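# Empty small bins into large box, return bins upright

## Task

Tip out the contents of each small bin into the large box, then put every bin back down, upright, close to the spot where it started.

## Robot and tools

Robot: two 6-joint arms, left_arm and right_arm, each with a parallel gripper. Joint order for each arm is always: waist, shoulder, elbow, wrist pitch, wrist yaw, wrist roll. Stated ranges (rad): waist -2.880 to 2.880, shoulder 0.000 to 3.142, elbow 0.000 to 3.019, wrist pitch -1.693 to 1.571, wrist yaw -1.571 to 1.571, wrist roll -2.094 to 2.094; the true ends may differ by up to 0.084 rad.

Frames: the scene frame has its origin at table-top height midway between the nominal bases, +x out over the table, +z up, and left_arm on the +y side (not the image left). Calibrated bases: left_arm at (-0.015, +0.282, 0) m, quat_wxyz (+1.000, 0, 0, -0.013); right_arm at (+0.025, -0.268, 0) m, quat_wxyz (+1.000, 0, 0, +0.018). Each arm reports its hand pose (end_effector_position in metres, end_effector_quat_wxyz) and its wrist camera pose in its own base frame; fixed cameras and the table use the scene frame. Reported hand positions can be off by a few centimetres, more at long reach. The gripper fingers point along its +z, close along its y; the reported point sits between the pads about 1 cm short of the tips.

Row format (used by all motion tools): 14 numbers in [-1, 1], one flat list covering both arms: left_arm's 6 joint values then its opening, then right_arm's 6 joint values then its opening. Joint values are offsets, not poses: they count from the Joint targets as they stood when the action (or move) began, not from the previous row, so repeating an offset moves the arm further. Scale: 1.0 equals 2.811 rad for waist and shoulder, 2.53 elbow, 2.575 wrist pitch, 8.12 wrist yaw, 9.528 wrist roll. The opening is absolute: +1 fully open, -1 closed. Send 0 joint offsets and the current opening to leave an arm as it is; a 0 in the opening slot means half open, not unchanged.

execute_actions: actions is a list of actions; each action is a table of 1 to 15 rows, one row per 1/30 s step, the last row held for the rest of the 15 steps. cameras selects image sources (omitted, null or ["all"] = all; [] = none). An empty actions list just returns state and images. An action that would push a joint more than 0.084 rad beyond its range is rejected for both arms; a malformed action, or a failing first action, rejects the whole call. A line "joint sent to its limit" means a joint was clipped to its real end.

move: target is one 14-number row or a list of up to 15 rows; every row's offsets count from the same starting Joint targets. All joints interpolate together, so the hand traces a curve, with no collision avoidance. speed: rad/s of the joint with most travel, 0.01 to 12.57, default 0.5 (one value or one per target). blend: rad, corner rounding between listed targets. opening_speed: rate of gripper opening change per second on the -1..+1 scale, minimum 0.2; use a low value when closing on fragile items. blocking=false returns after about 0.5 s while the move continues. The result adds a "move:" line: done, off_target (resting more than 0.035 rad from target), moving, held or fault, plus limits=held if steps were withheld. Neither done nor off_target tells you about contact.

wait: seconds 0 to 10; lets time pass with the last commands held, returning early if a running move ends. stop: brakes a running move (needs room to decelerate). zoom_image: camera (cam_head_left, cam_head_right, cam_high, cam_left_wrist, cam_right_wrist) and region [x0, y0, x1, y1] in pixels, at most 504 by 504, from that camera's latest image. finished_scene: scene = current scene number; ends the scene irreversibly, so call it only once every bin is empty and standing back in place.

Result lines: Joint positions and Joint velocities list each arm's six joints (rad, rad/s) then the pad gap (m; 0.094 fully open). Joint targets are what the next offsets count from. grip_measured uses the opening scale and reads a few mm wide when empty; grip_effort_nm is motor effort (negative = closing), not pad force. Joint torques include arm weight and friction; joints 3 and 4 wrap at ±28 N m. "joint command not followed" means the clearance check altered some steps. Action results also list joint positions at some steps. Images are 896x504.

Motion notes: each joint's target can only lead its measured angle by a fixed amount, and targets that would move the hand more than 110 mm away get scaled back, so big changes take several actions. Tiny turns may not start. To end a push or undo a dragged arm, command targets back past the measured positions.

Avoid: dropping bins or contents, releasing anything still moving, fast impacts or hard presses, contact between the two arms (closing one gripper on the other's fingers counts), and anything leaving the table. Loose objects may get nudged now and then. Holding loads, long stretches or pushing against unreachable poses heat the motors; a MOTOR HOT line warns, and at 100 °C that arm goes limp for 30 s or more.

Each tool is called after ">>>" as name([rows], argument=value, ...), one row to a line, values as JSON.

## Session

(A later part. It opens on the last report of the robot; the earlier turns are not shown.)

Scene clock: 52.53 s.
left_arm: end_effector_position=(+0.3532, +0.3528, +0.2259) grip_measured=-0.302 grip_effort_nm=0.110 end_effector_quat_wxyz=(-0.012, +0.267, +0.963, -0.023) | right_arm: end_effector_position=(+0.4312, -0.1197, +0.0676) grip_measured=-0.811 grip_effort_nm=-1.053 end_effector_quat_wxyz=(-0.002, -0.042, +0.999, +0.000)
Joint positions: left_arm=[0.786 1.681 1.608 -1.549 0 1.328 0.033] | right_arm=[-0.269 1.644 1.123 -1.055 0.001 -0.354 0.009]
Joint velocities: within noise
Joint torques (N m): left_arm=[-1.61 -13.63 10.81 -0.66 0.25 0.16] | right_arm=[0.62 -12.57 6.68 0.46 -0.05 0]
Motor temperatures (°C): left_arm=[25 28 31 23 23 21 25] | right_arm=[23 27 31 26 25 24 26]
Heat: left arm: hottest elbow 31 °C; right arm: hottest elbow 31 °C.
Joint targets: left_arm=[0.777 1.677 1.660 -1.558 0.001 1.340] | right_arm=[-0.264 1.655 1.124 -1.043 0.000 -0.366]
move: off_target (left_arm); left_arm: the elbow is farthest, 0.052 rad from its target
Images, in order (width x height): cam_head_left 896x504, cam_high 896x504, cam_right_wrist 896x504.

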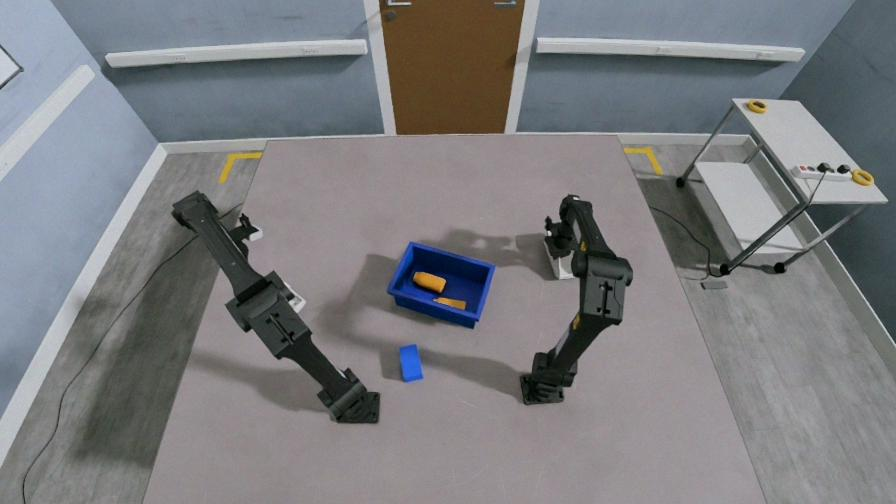

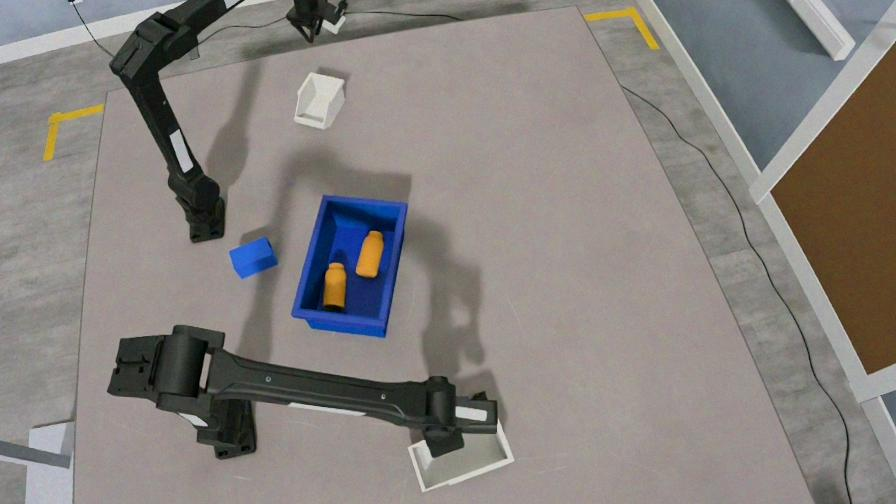

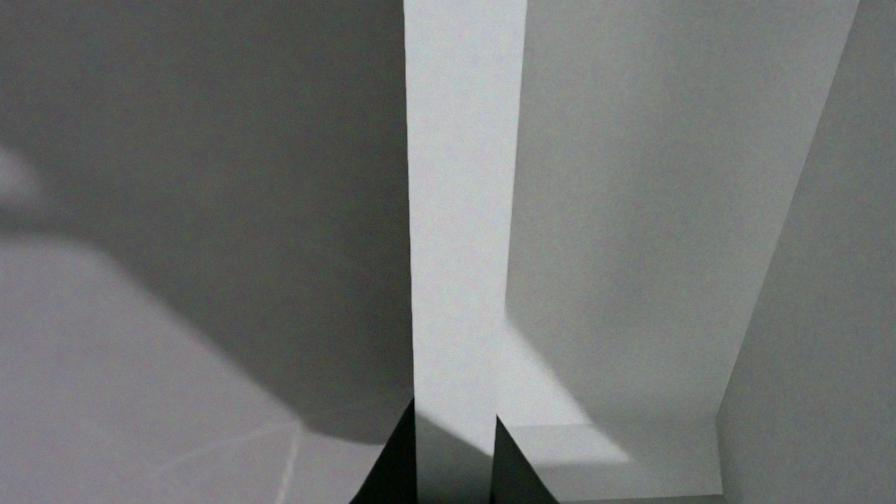

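>>> move(target=[0,0,0,0,0,0,-0.3,0,0.0043,0,0,0,0,-1], speed=0.1, cameras=[])

>>> move(target=[0,0,0,0,0,0,-0.3,0,0,0,0,0,0,-0.4], opening_speed=0.6, cameras=[])

>>> move(target=[0,0,0,0,0,0,-0.3,0,-0.0563,0.1474,-0.1884,0,0,-0.4], speed=0.5, cameras=["cam_right_wrist"])

>>> move(target=[0,0,0,0,0,0,-0.3,0.578,-0.0406,-0.076,0.0334,0,0.165,1], speed=0.9)

Scene clock: 53.50 s.
left_arm: end_effector_position=(+0.3532, +0.3528, +0.2259) grip_measured=-0.302 grip_effort_nm=0.105 end_effector_quat_wxyz=(-0.012, +0.267, +0.963, -0.023) | right_arm: end_effector_position=(+0.4312, -0.1197, +0.0676) grip_measured=-0.811 grip_effort_nm=-1.053 end_effector_quat_wxyz=(-0.002, -0.042, +0.999, +0.000)
Joint positions: left_arm=[0.786 1.681 1.608 -1.549 0 1.328 0.033] | right_arm=[-0.269 1.644 1.123 -1.055 0.001 -0.354 0.009]
Joint velocities: within noise
Joint torques (N m): left_arm=[-1.67 -13.68 10.84 -0.68 0.24 0.14] | right_arm=[0.62 -11.52 6.63 0.47 -0.04 0]
Motor temperatures (°C): left_arm=[25 28 31 23 23 22 25] | right_arm=[23 27 31 26 25 24 26]
Heat: left arm: hottest elbow 31 °C; right arm: hottest elbow 31 °C.
Joint targets: left_arm=[0.777 1.677 1.660 -1.558 0.001 1.340] | right_arm=[-0.264 1.668 1.124 -1.043 0.000 -0.366]
move: off_target (left_arm); left_arm: the elbow is farthest, 0.052 rad from its target
No camera images: "cameras" was empty.

Scene clock: 54.87 s.
left_arm: end_effector_position=(+0.3532, +0.3528, +0.2259) grip_measured=-0.302 grip_effort_nm=0.110 end_effector_quat_wxyz=(-0.012, +0.267, +0.963, -0.023) | right_arm: end_effector_position=(+0.4313, -0.1197, +0.0652) grip_measured=-0.404 grip_effort_nm=0.129 end_effector_quat_wxyz=(-0.004, -0.042, +0.999, +0.001)
Joint positions: left_arm=[0.786 1.681 1.608 -1.549 0 1.328 0.033] | right_arm=[-0.269 1.649 1.123 -1.053 0.001 -0.354 0.028]
Joint velocities: within noise
Joint torques (N m): left_arm=[-0.85 -13.92 10.78 -0.79 0.23 0.11] | right_arm=[0.67 -12.1 6.61 0.38 -0.04 0]
Motor temperatures (°C): left_arm=[25 28 31 23 23 22 25] | right_arm=[23 27 31 26 25 24 26]
Heat: left arm: hottest elbow 31 °C; right arm: hottest elbow 31 °C.
Joint targets: left_arm=[0.777 1.677 1.660 -1.558 0.001 1.340] | right_arm=[-0.264 1.668 1.124 -1.043 0.000 -0.366]
move: off_target (left_arm); left_arm: the elbow is farthest, 0.052 rad from its target
No camera images: "cameras" was empty.

Scene clock: 56.50 s.
left_arm: end_effector_position=(+0.3532, +0.3528, +0.2259) grip_measured=-0.302 grip_effort_nm=0.105 end_effector_quat_wxyz=(-0.012, +0.267, +0.963, -0.023) | right_arm: end_effector_position=(+0.4311, -0.1197, +0.2401) grip_measured=-0.403 grip_effort_nm=0.129 end_effector_quat_wxyz=(-0.009, -0.042, +0.999, +0.002)
Joint positions: left_arm=[0.786 1.681 1.608 -1.549 0 1.328 0.033] | right_arm=[-0.269 1.521 1.452 -1.52 0.001 -0.354 0.028]
Joint velocities: within noise
Joint torques (N m): left_arm=[-1.73 -13.98 10.89 -0.77 0.26 0.13] | right_arm=[0.67 -13.8 11.08 -0.57 -0.04 0]
Motor temperatures (°C): left_arm=[25 28 31 23 23 22 25] | right_arm=[23 27 31 26 25 24 26]
Heat: left arm: hottest elbow 31 °C; right arm: hottest elbow 31 °C.
Joint targets: left_arm=[0.777 1.677 1.660 -1.558 0.001 1.340] | right_arm=[-0.264 1.509 1.496 -1.528 0.000 -0.366]
move: off_target (left_arm, right_arm); left_arm: the elbow is farthest, 0.052 rad from its target; right_arm: the elbow is farthest, 0.045 rad from its target
Images, in order (width x height): cam_right_wrist 896x504.

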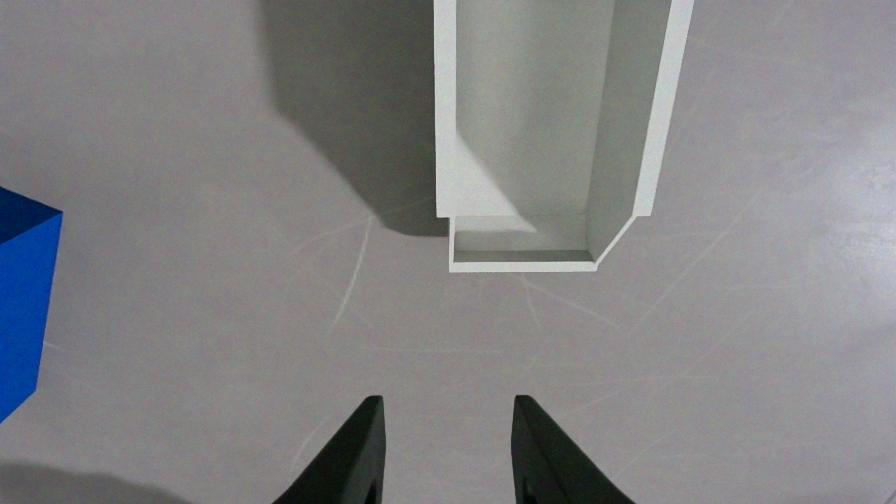

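Scene clock: 59.33 s.
left_arm: end_effector_position=(+0.3532, +0.3528, +0.2259) grip_measured=-0.302 grip_effort_nm=0.110 end_effector_quat_wxyz=(-0.012, +0.267, +0.963, -0.023) | right_arm: end_effector_position=(+0.0837, +0.4037, +0.2268) grip_measured=+0.997 grip_effort_nm=0.129 end_effector_quat_wxyz=(+0.001, -0.088, +0.996, +0.003)
Joint positions: left_arm=[0.786 1.681 1.608 -1.549 0 1.328 0.033] | right_arm=[1.367 1.417 1.306 -1.453 0 1.19 0.094]
Joint velocities: within noise
Joint torques (N m): left_arm=[-1.67 -13.92 10.91 -0.79 0.29 0.14] | right_arm=[-0.26 -13.1 7.45 0.4 0.12 0.3]
Motor temperatures (°C): left_arm=[25 28 32 23 23 22 25] | right_arm=[23 27 31 26 25 24 26]
Heat: left arm: hottest elbow 32 °C; right arm: hottest elbow 31 °C.
Joint targets: left_arm=[0.777 1.677 1.660 -1.558 0.001 1.340] | right_arm=[1.361 1.395 1.304 -1.442 0.000 1.206]
move: off_target (left_arm); left_arm: the elbow is farthest, 0.052 rad from its target

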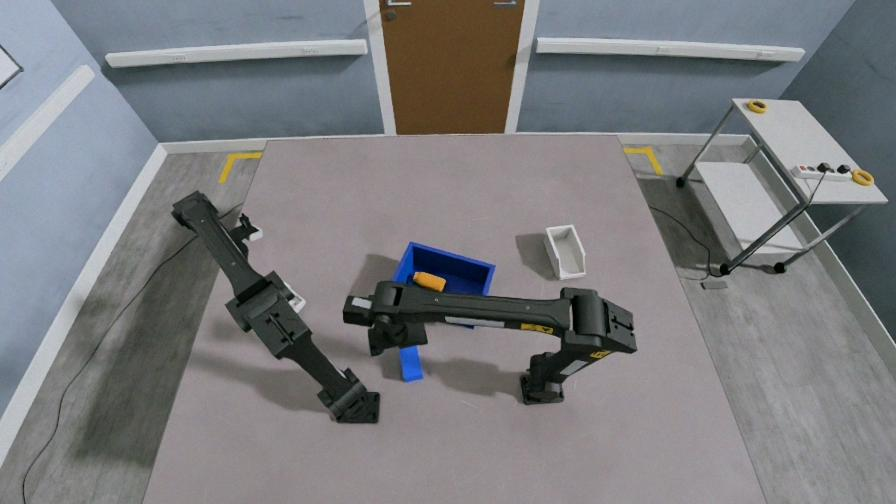

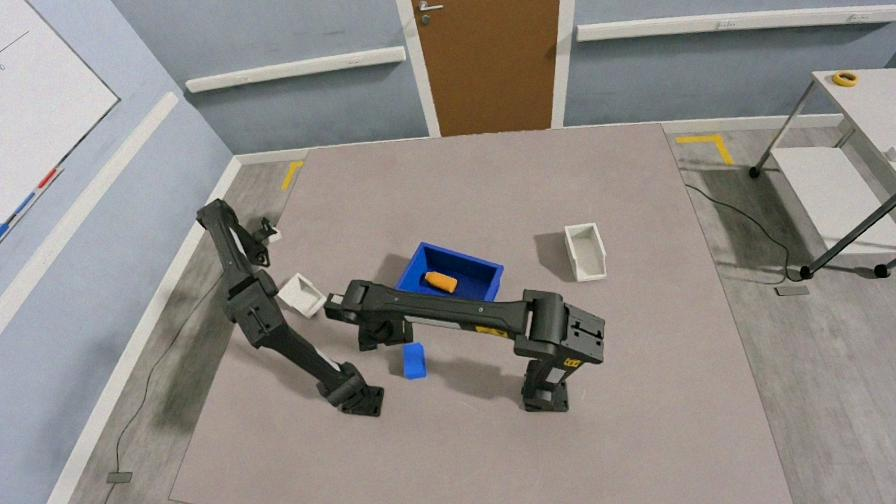

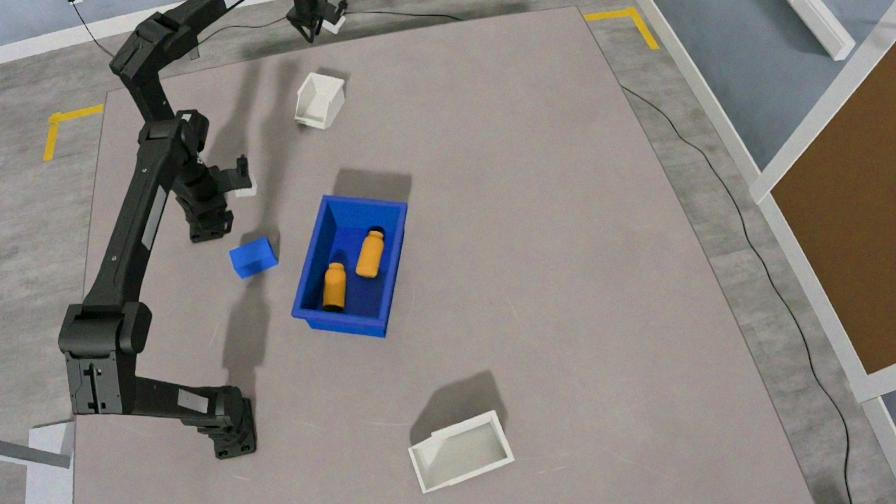

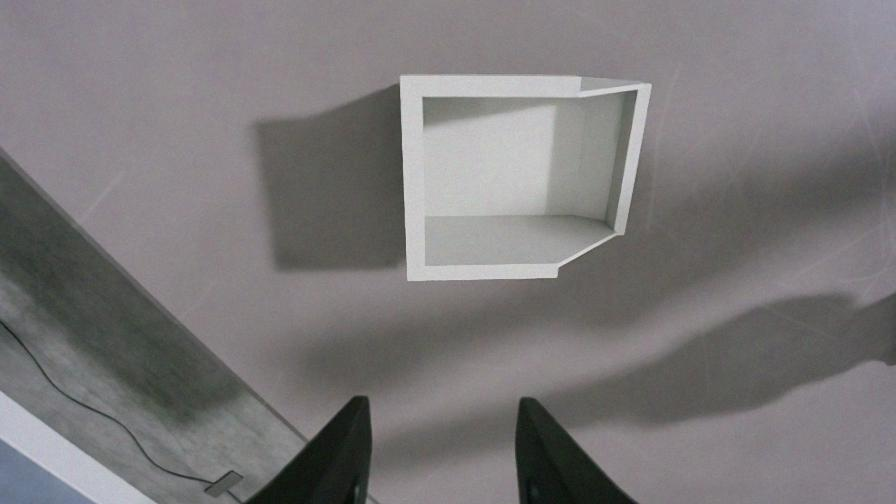

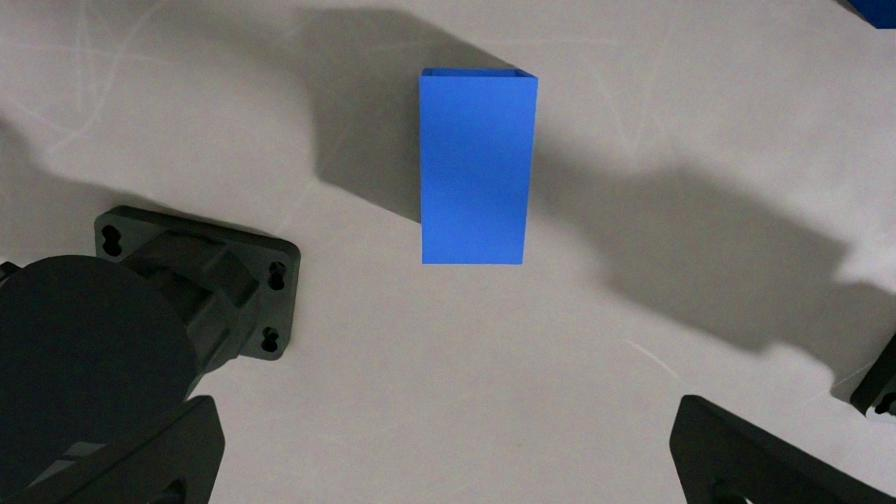

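>>> move([
  [0,0,0,0,0,0,-0.3,-0.0121,0.02,-0.04,0.056,0,-0.0036,0.6],
  [0,0,0,0,0,0,-0.3,-0.0121,0.0747,-0.1395,0.2027,0,-0.0036,0.6],
], speed=0.35, cameras=["cam_right_wrist","cam_high"])

Scene clock: 61.77 s.
left_arm: end_effector_position=(+0.3532, +0.3528, +0.2259) grip_measured=-0.302 grip_effort_nm=0.110 end_effector_quat_wxyz=(-0.012, +0.267, +0.963, -0.023) | right_arm: end_effector_position=(+0.0953, +0.3922, +0.0333) grip_measured=+0.603 grip_effort_nm=-0.178 end_effector_quat_wxyz=(+0.000, -0.073, +0.997, -0.001)
Joint positions: left_arm=[0.786 1.681 1.608 -1.549 0 1.328 0.033] | right_arm=[1.333 1.592 0.951 -0.931 0 1.187 0.075]
Joint velocities: within noise
Joint torques (N m): left_arm=[-2.08 -13.51 10.84 -0.84 0.23 0.13] | right_arm=[-0.26 -11.11 6.16 0.39 0.12 -0.04]
Motor temperatures (°C): left_arm=[25 28 32 23 23 22 25] | right_arm=[23 27 31 26 25 24 26]
Heat: left arm: hottest elbow 32 °C; right arm: hottest elbow 31 °C.
Joint targets: left_arm=[0.777 1.677 1.660 -1.558 0.001 1.340] | right_arm=[1.327 1.605 0.951 -0.920 0.000 1.172]
move: off_target (left_arm); left_arm: the elbow is farthest, 0.052 rad from its target
Images, in order (width x height): cam_high 896x504, cam_right_wrist 896x504.

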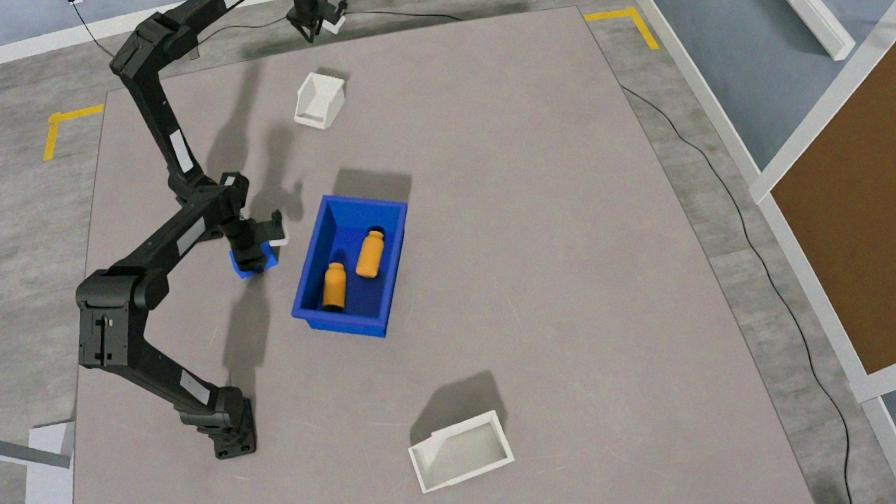

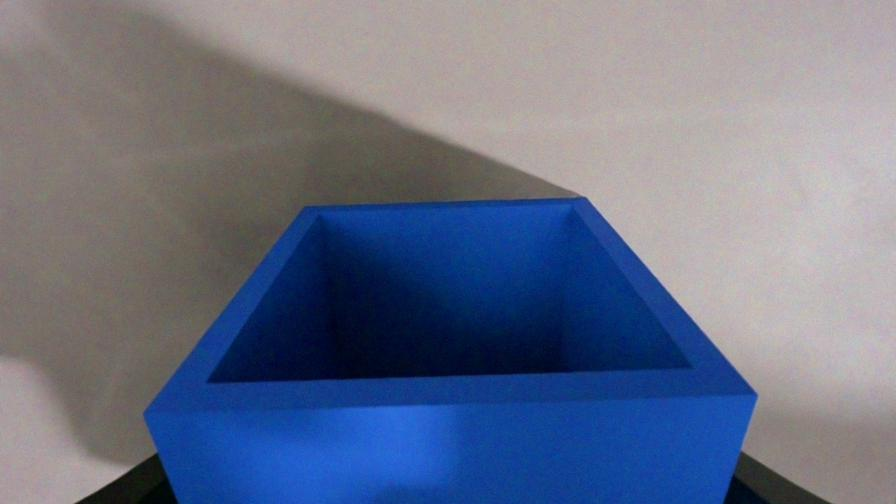

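>>> move(target=[0,0,0,0,0,0,-0.3,0,0,0,0,0,0,-0.1], opening_speed=0.6, cameras=["cam_right_wrist"])

>>> move([
  [0,0,0,0,0,0,-0.3,0,-0.0724,0.174,-0.2315,0,0,-0.1],
  [0,0,0,0,0,0,-0.3,-0.1963,0.0192,0.3237,-0.2765,0,-0.0107,-0.1],
], speed=0.7, blend=0.03)

Scene clock: 63.50 s.
left_arm: end_effector_position=(+0.3532, +0.3528, +0.2259) grip_measured=-0.302 grip_effort_nm=0.110 end_effector_quat_wxyz=(-0.012, +0.267, +0.963, -0.023) | right_arm: end_effector_position=(+0.0954, +0.3923, +0.0333) grip_measured=+0.164 grip_effort_nm=-1.057 end_effector_quat_wxyz=(+0.000, -0.073, +0.997, +0.000)
Joint positions: left_arm=[0.786 1.681 1.608 -1.549 0 1.328 0.033] | right_arm=[1.333 1.592 0.951 -0.93 0 1.187 0.055]
Joint velocities: within noise
Joint torques (N m): left_arm=[-1.79 -13.86 10.89 -0.69 0.25 0.14] | right_arm=[-0.21 -10.87 6.16 0.38 0.12 -0.03]
Motor temperatures (°C): left_arm=[25 28 32 23 23 22 25] | right_arm=[23 27 31 26 25 24 26]
Heat: left arm: hottest elbow 32 °C; right arm: hottest elbow 31 °C.
Joint targets: left_arm=[0.777 1.677 1.660 -1.558 0.001 1.340] | right_arm=[1.327 1.605 0.951 -0.920 0.000 1.172]
move: off_target (left_arm); left_arm: the elbow is farthest, 0.052 rad from its target
Images, in order (width x height): cam_right_wrist 896x504.

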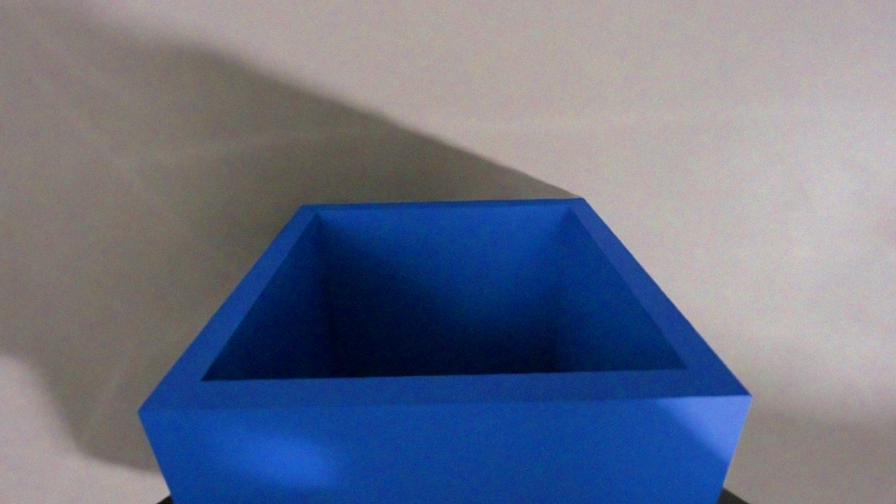

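Scene clock: 65.97 s.
left_arm: end_effector_position=(+0.3532, +0.3528, +0.2259) grip_measured=-0.302 grip_effort_nm=0.105 end_effector_quat_wxyz=(-0.012, +0.267, +0.963, -0.023) | right_arm: end_effector_position=(+0.3621, +0.3493, +0.2842) grip_measured=+0.164 grip_effort_nm=-1.057 end_effector_quat_wxyz=(+0.006, +0.158, +0.987, +0.007)
Joint positions: left_arm=[0.786 1.681 1.608 -1.549 0 1.328 0.033] | right_arm=[0.769 1.645 1.716 -1.624 0.001 1.086 0.055]
Joint velocities: within noise
Joint torques (N m): left_arm=[-1.08 -14.04 11.03 -0.68 0.25 0.18] | right_arm=[0.73 -13.86 11.84 -0.42 0.06 -0.04]
Motor temperatures (°C): left_arm=[25 28 32 23 23 22 25] | right_arm=[23 27 31 26 25 24 26]
Heat: left arm: hottest elbow 32 °C; right arm: hottest elbow 31 °C.
Joint targets: left_arm=[0.777 1.677 1.660 -1.558 0.001 1.340] | right_arm=[0.775 1.659 1.770 -1.632 0.000 1.070]
move: off_target (left_arm, right_arm); left_arm: the elbow is farthest, 0.052 rad from its target; right_arm: the elbow is farthest, 0.054 rad from its target

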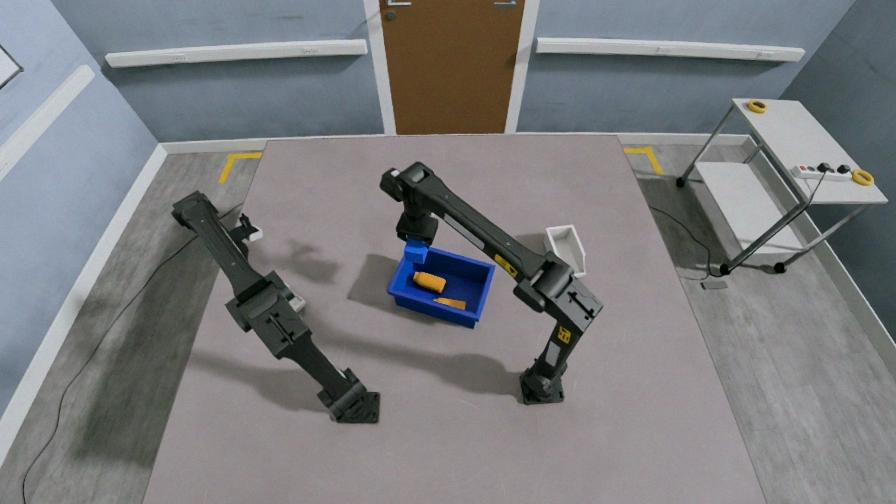

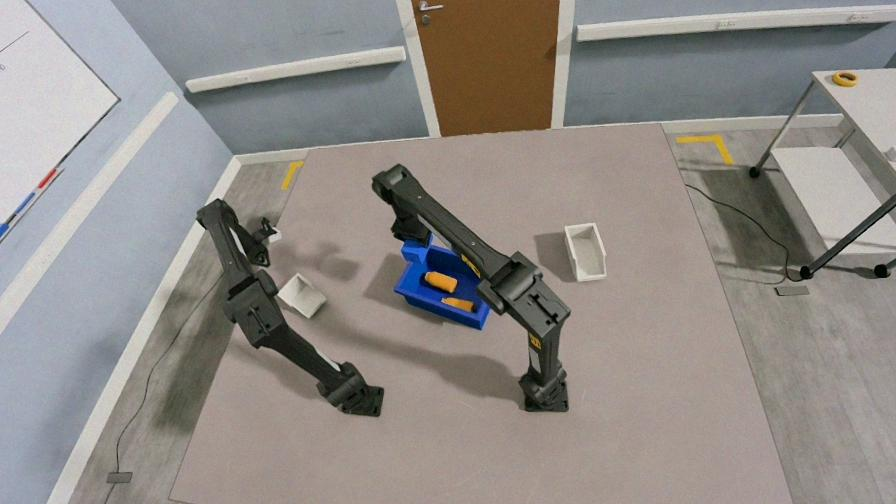

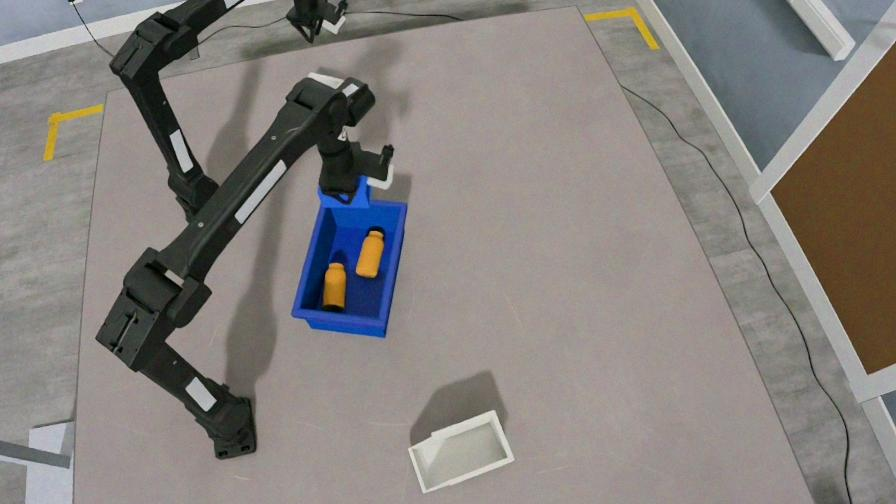

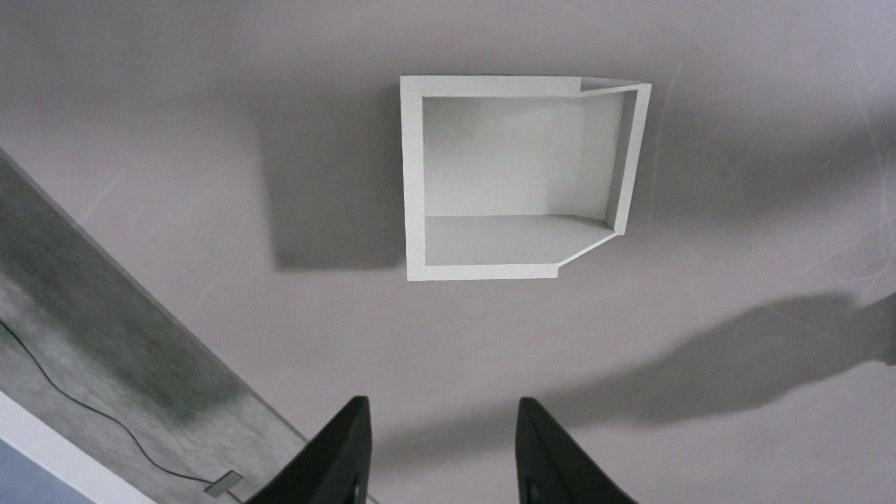

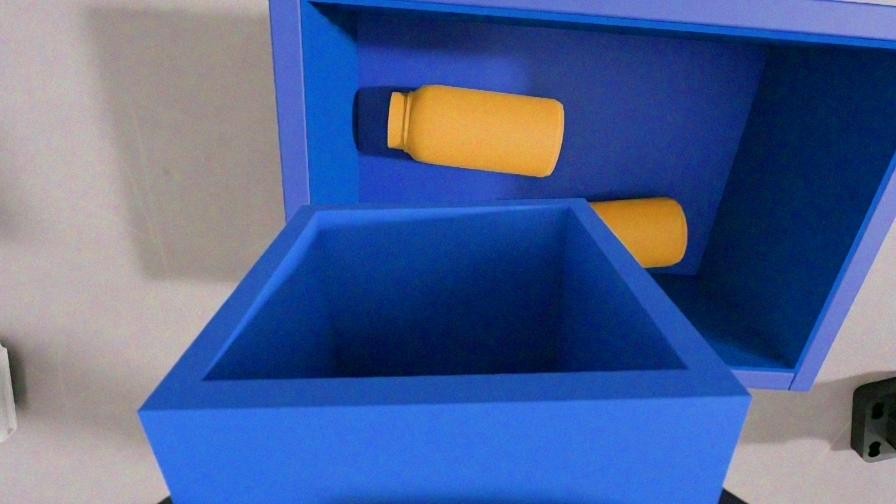

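>>> move([
  [0,0,0,0,0,0,-0.3,0.037,-0.032,-0.0593,0.008,0,0.0132,-0.1],
  [0,0,0,0,0,0,-0.3,0.037,-0.0125,-0.1794,0.1425,0,0.0132,-0.1],
], speed=0.5, cameras=["cam_right_wrist","cam_high","cam_head_left","cam_head_right"])

Scene clock: 68.00 s.
left_arm: end_effector_position=(+0.3532, +0.3528, +0.2259) grip_measured=-0.302 grip_effort_nm=0.110 end_effector_quat_wxyz=(-0.012, +0.267, +0.963, -0.023) | right_arm: end_effector_position=(+0.2976, +0.3645, +0.1523) grip_measured=+0.162 grip_effort_nm=-1.053 end_effector_quat_wxyz=(-0.001, +0.147, +0.989, +0.000)
Joint positions: left_arm=[0.786 1.681 1.608 -1.549 0 1.328 0.033] | right_arm=[0.886 1.61 1.323 -1.284 -0.002 1.181 0.055]
Joint velocities: within noise
Joint torques (N m): left_arm=[-1.61 -13.98 10.69 -0.64 0.26 0.11] | right_arm=[-0.32 -12.81 6.82 0.75 0.19 0.3]
Motor temperatures (°C): left_arm=[25 28 33 23 23 22 25] | right_arm=[23 27 31 26 25 24 26]
Heat: left arm: hottest elbow 33 °C; right arm: hottest elbow 31 °C.
Joint targets: left_arm=[0.777 1.677 1.660 -1.558 0.001 1.340] | right_arm=[0.879 1.624 1.316 -1.266 0.000 1.196]
move: off_target (left_arm); left_arm: the elbow is farthest, 0.052 rad from its target
Images, in order (width x height): cam_head_left 896x504, cam_head_right 896x504, cam_high 896x504, cam_right_wrist 896x504.

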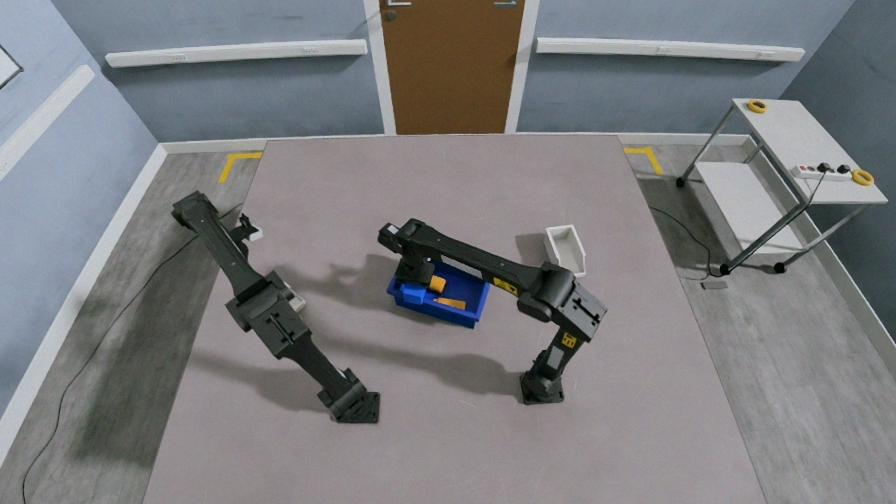

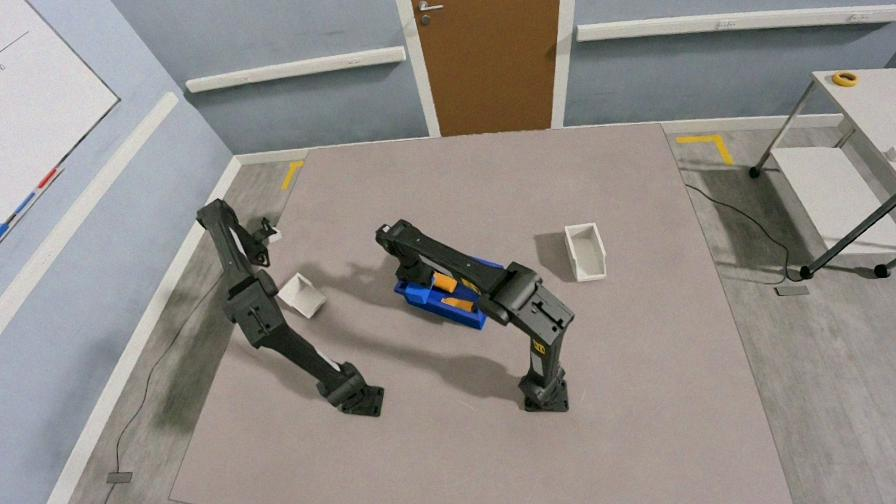

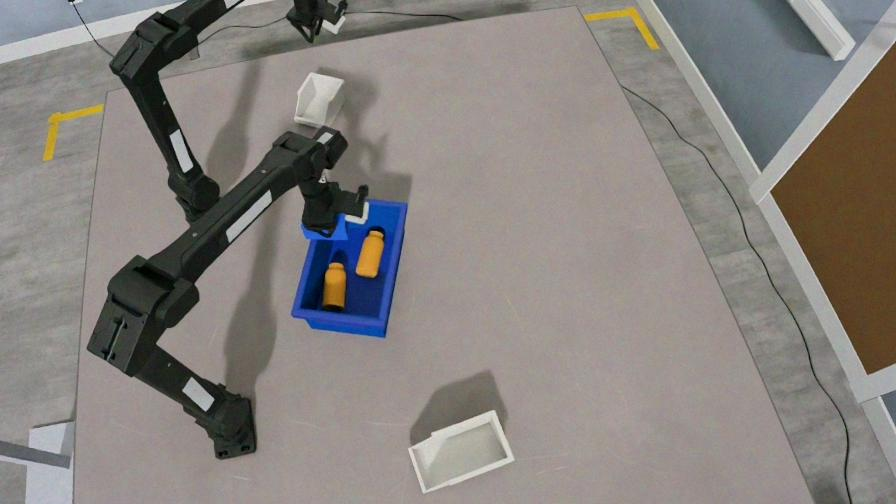

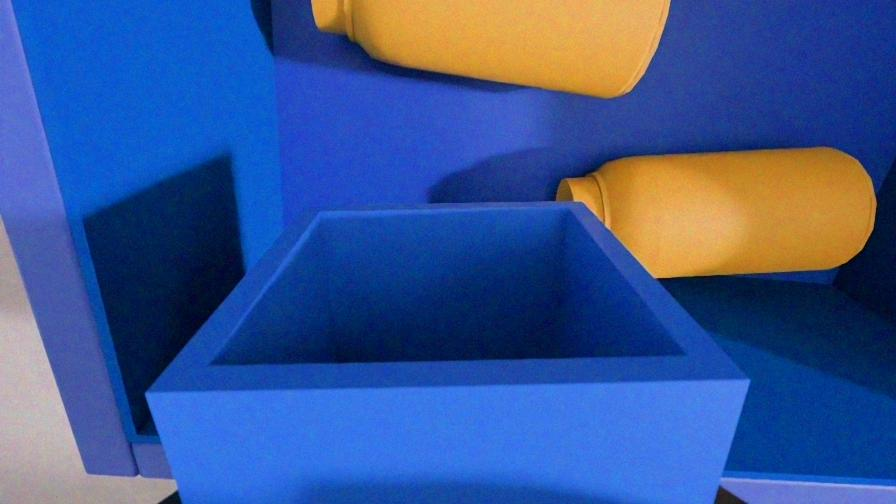

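>>> move([
  [0,0,0,0,0,0,-0.3,-0.0178,0.0096,0.0138,-0.0047,0,-0.005,-0.1],
  [0,0,0,0,0,0,-0.3,-0.0178,0.0434,-0.0447,0.0905,0,-0.005,-0.1],
], speed=0.25, cameras=["cam_right_wrist","cam_high"])

Scene clock: 70.10 s.
left_arm: end_effector_position=(+0.3532, +0.3528, +0.2259) grip_measured=-0.302 grip_effort_nm=0.105 end_effector_quat_wxyz=(-0.012, +0.267, +0.963, -0.023) | right_arm: end_effector_position=(+0.3248, +0.3523, +0.0532) grip_measured=+0.160 grip_effort_nm=-1.053 end_effector_quat_wxyz=(-0.001, +0.164, +0.986, -0.002)
Joint positions: left_arm=[0.786 1.681 1.608 -1.549 0 1.328 0.033] | right_arm=[0.827 1.736 1.204 -1.042 0.001 1.157 0.054]
Joint velocities: within noise
Joint torques (N m): left_arm=[-1.49 -14.15 10.77 -0.49 0.21 0.15] | right_arm=[0.38 -14.15 6.53 0.42 0.08 0.03]
Motor temperatures (°C): left_arm=[25 28 33 23 23 22 25] | right_arm=[23 27 31 26 25 24 26]
Heat: left arm: hottest elbow 33 °C; right arm: hottest elbow 31 °C.
Joint targets: left_arm=[0.777 1.677 1.660 -1.558 0.001 1.340] | right_arm=[0.829 1.746 1.203 -1.032 0.000 1.148]
move: off_target (left_arm); left_arm: the elbow is farthest, 0.052 rad from its target
Images, in order (width x height): cam_high 896x504, cam_right_wrist 896x504.

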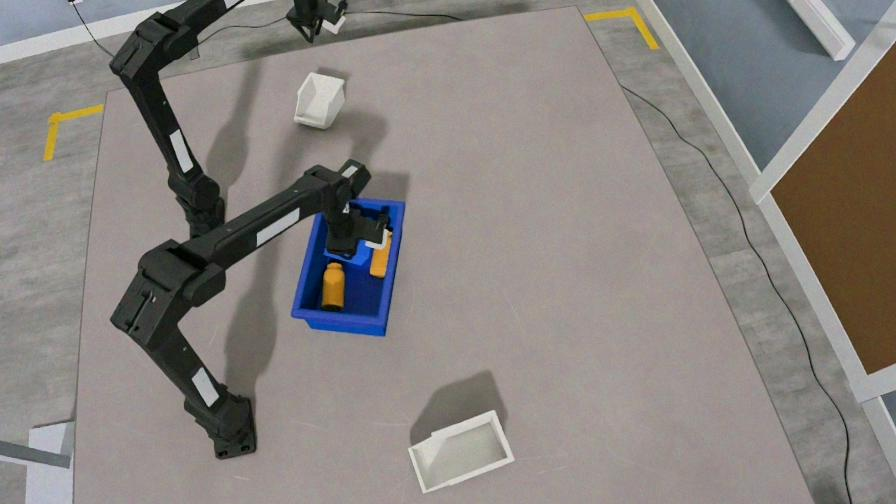

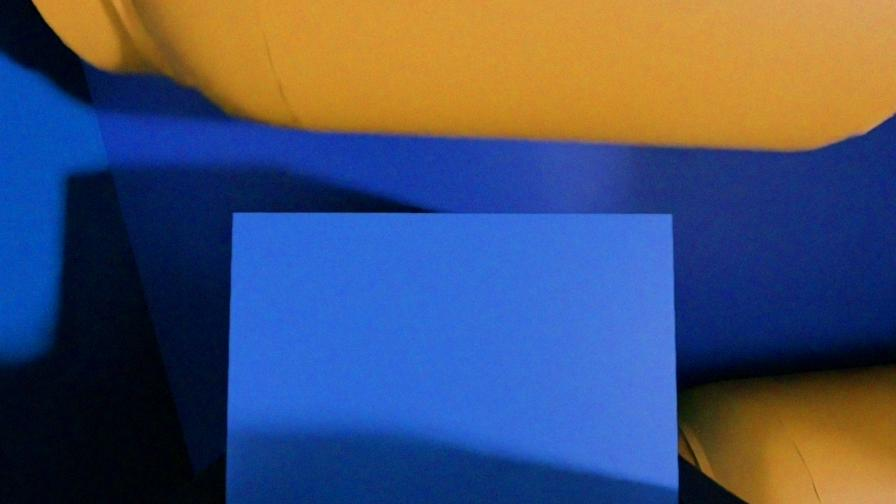

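>>> move(target=[0,0,0,0,0,0,-0.3,0,0,0,0,0,0,0.35], opening_speed=0.3, cameras=["cam_right_wrist"])

>>> move([
  [0,0,0,0,0,0,-0.3,0,-0.034,0.066,-0.095,0,0,0.35],
  [0,0,0,0,0,0,-0.3,0,-0.05,0.2,-0.22,0,0,0.35],
], speed=0.4, blend=0.03)

Scene clock: 72.03 s.
left_arm: end_effector_position=(+0.3532, +0.3528, +0.2259) grip_measured=-0.302 grip_effort_nm=0.110 end_effector_quat_wxyz=(-0.012, +0.267, +0.963, -0.023) | right_arm: end_effector_position=(+0.3250, +0.3524, +0.0532) grip_measured=+0.346 grip_effort_nm=0.134 end_effector_quat_wxyz=(-0.001, +0.164, +0.986, -0.002)
Joint positions: left_arm=[0.786 1.681 1.608 -1.549 0 1.328 0.033] | right_arm=[0.827 1.736 1.204 -1.042 0.001 1.157 0.063]
Joint velocities: within noise
Joint torques (N m): left_arm=[-1.9 -13.68 10.89 -0.64 0.23 0.15] | right_arm=[0.38 -14.04 6.54 0.35 0.08 0.03]
Motor temperatures (°C): left_arm=[25 28 33 23 23 22 25] | right_arm=[23 27 31 26 25 24 26]
Heat: left arm: hottest elbow 33 °C; right arm: hottest elbow 31 °C.
Joint targets: left_arm=[0.777 1.677 1.660 -1.558 0.001 1.340] | right_arm=[0.829 1.746 1.203 -1.032 0.000 1.148]
move: off_target (left_arm); left_arm: the elbow is farthest, 0.052 rad from its target
Images, in order (width x height): cam_right_wrist 896x504.

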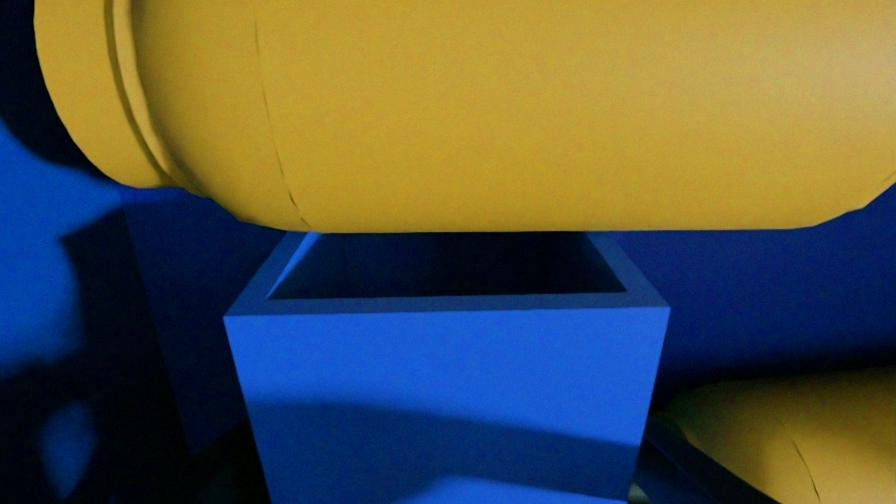

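Scene clock: 74.13 s.
left_arm: end_effector_position=(+0.3532, +0.3528, +0.2259) grip_measured=-0.302 grip_effort_nm=0.100 end_effector_quat_wxyz=(-0.012, +0.267, +0.963, -0.023) | right_arm: end_effector_position=(+0.3360, +0.3645, +0.2770) grip_measured=+0.347 grip_effort_nm=0.125 end_effector_quat_wxyz=(+0.007, +0.164, +0.986, +0.011)
Joint positions: left_arm=[0.786 1.681 1.608 -1.549 0 1.328 0.033] | right_arm=[0.827 1.619 1.664 -1.59 0.001 1.157 0.063]
Joint velocities: within noise
Joint torques (N m): left_arm=[-1.61 -13.92 10.81 -0.66 0.25 0.15] | right_arm=[0.32 -15.74 11.17 -0.46 0.09 0.03]
Motor temperatures (°C): left_arm=[25 28 33 23 23 22 25] | right_arm=[23 27 31 26 25 24 26]
Heat: left arm: hottest elbow 33 °C; right arm: hottest elbow 31 °C.
Joint targets: left_arm=[0.777 1.677 1.660 -1.558 0.001 1.340] | right_arm=[0.829 1.606 1.709 -1.599 0.000 1.148]
move: off_target (left_arm, right_arm); left_arm: the elbow is farthest, 0.052 rad from its target; right_arm: the elbow is farthest, 0.045 rad from its target

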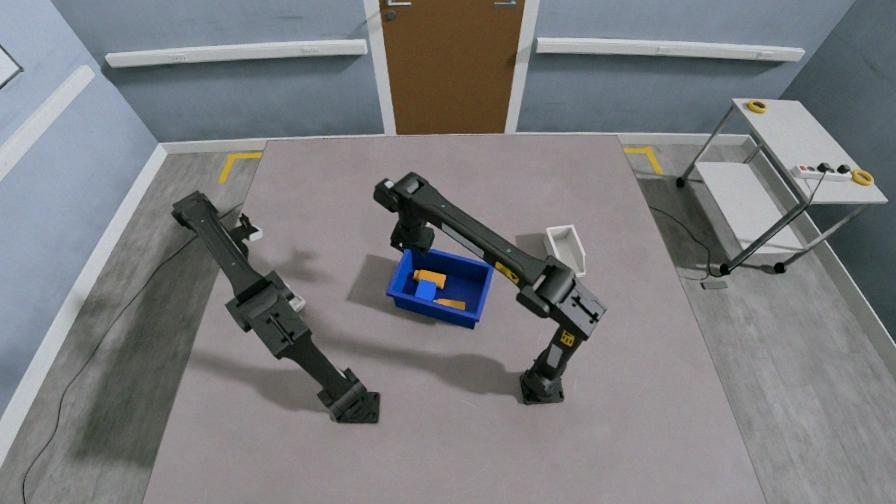

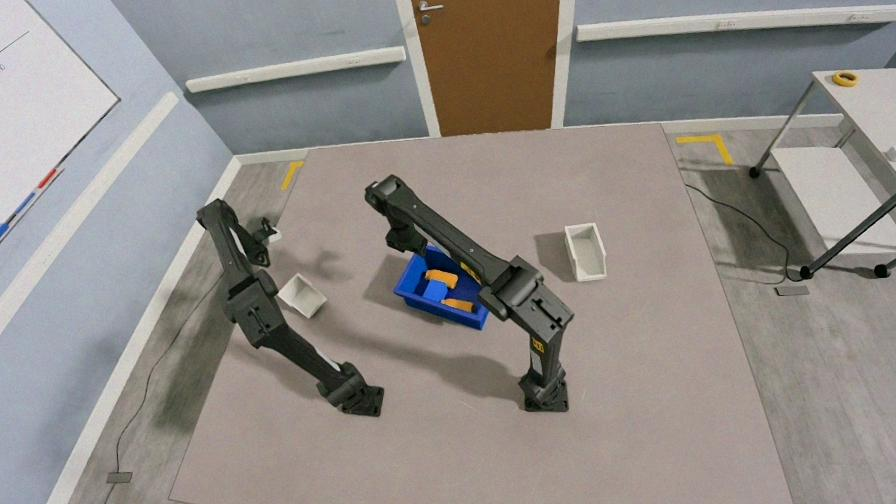

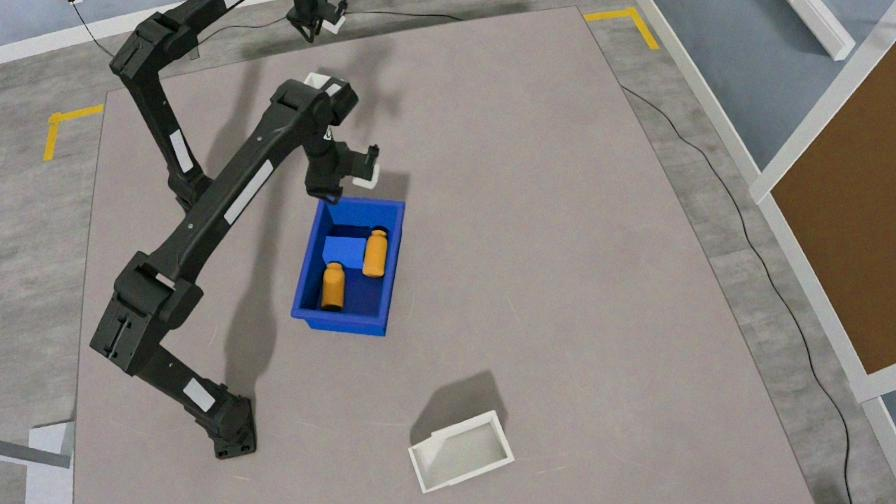

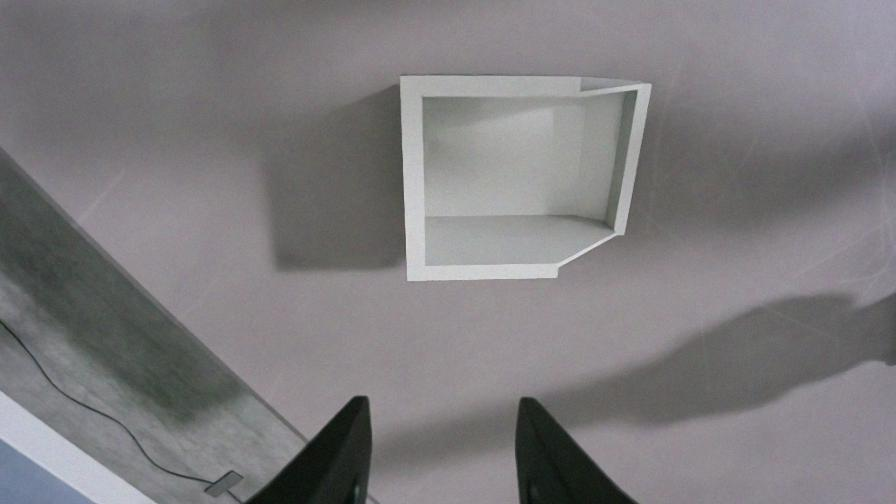

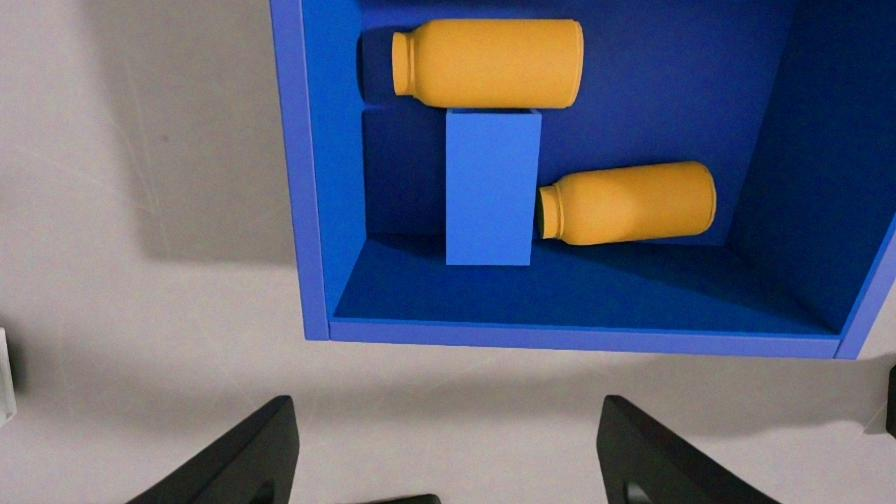

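>>> finished_scene(scene=2)

The scene is finished: the task was done.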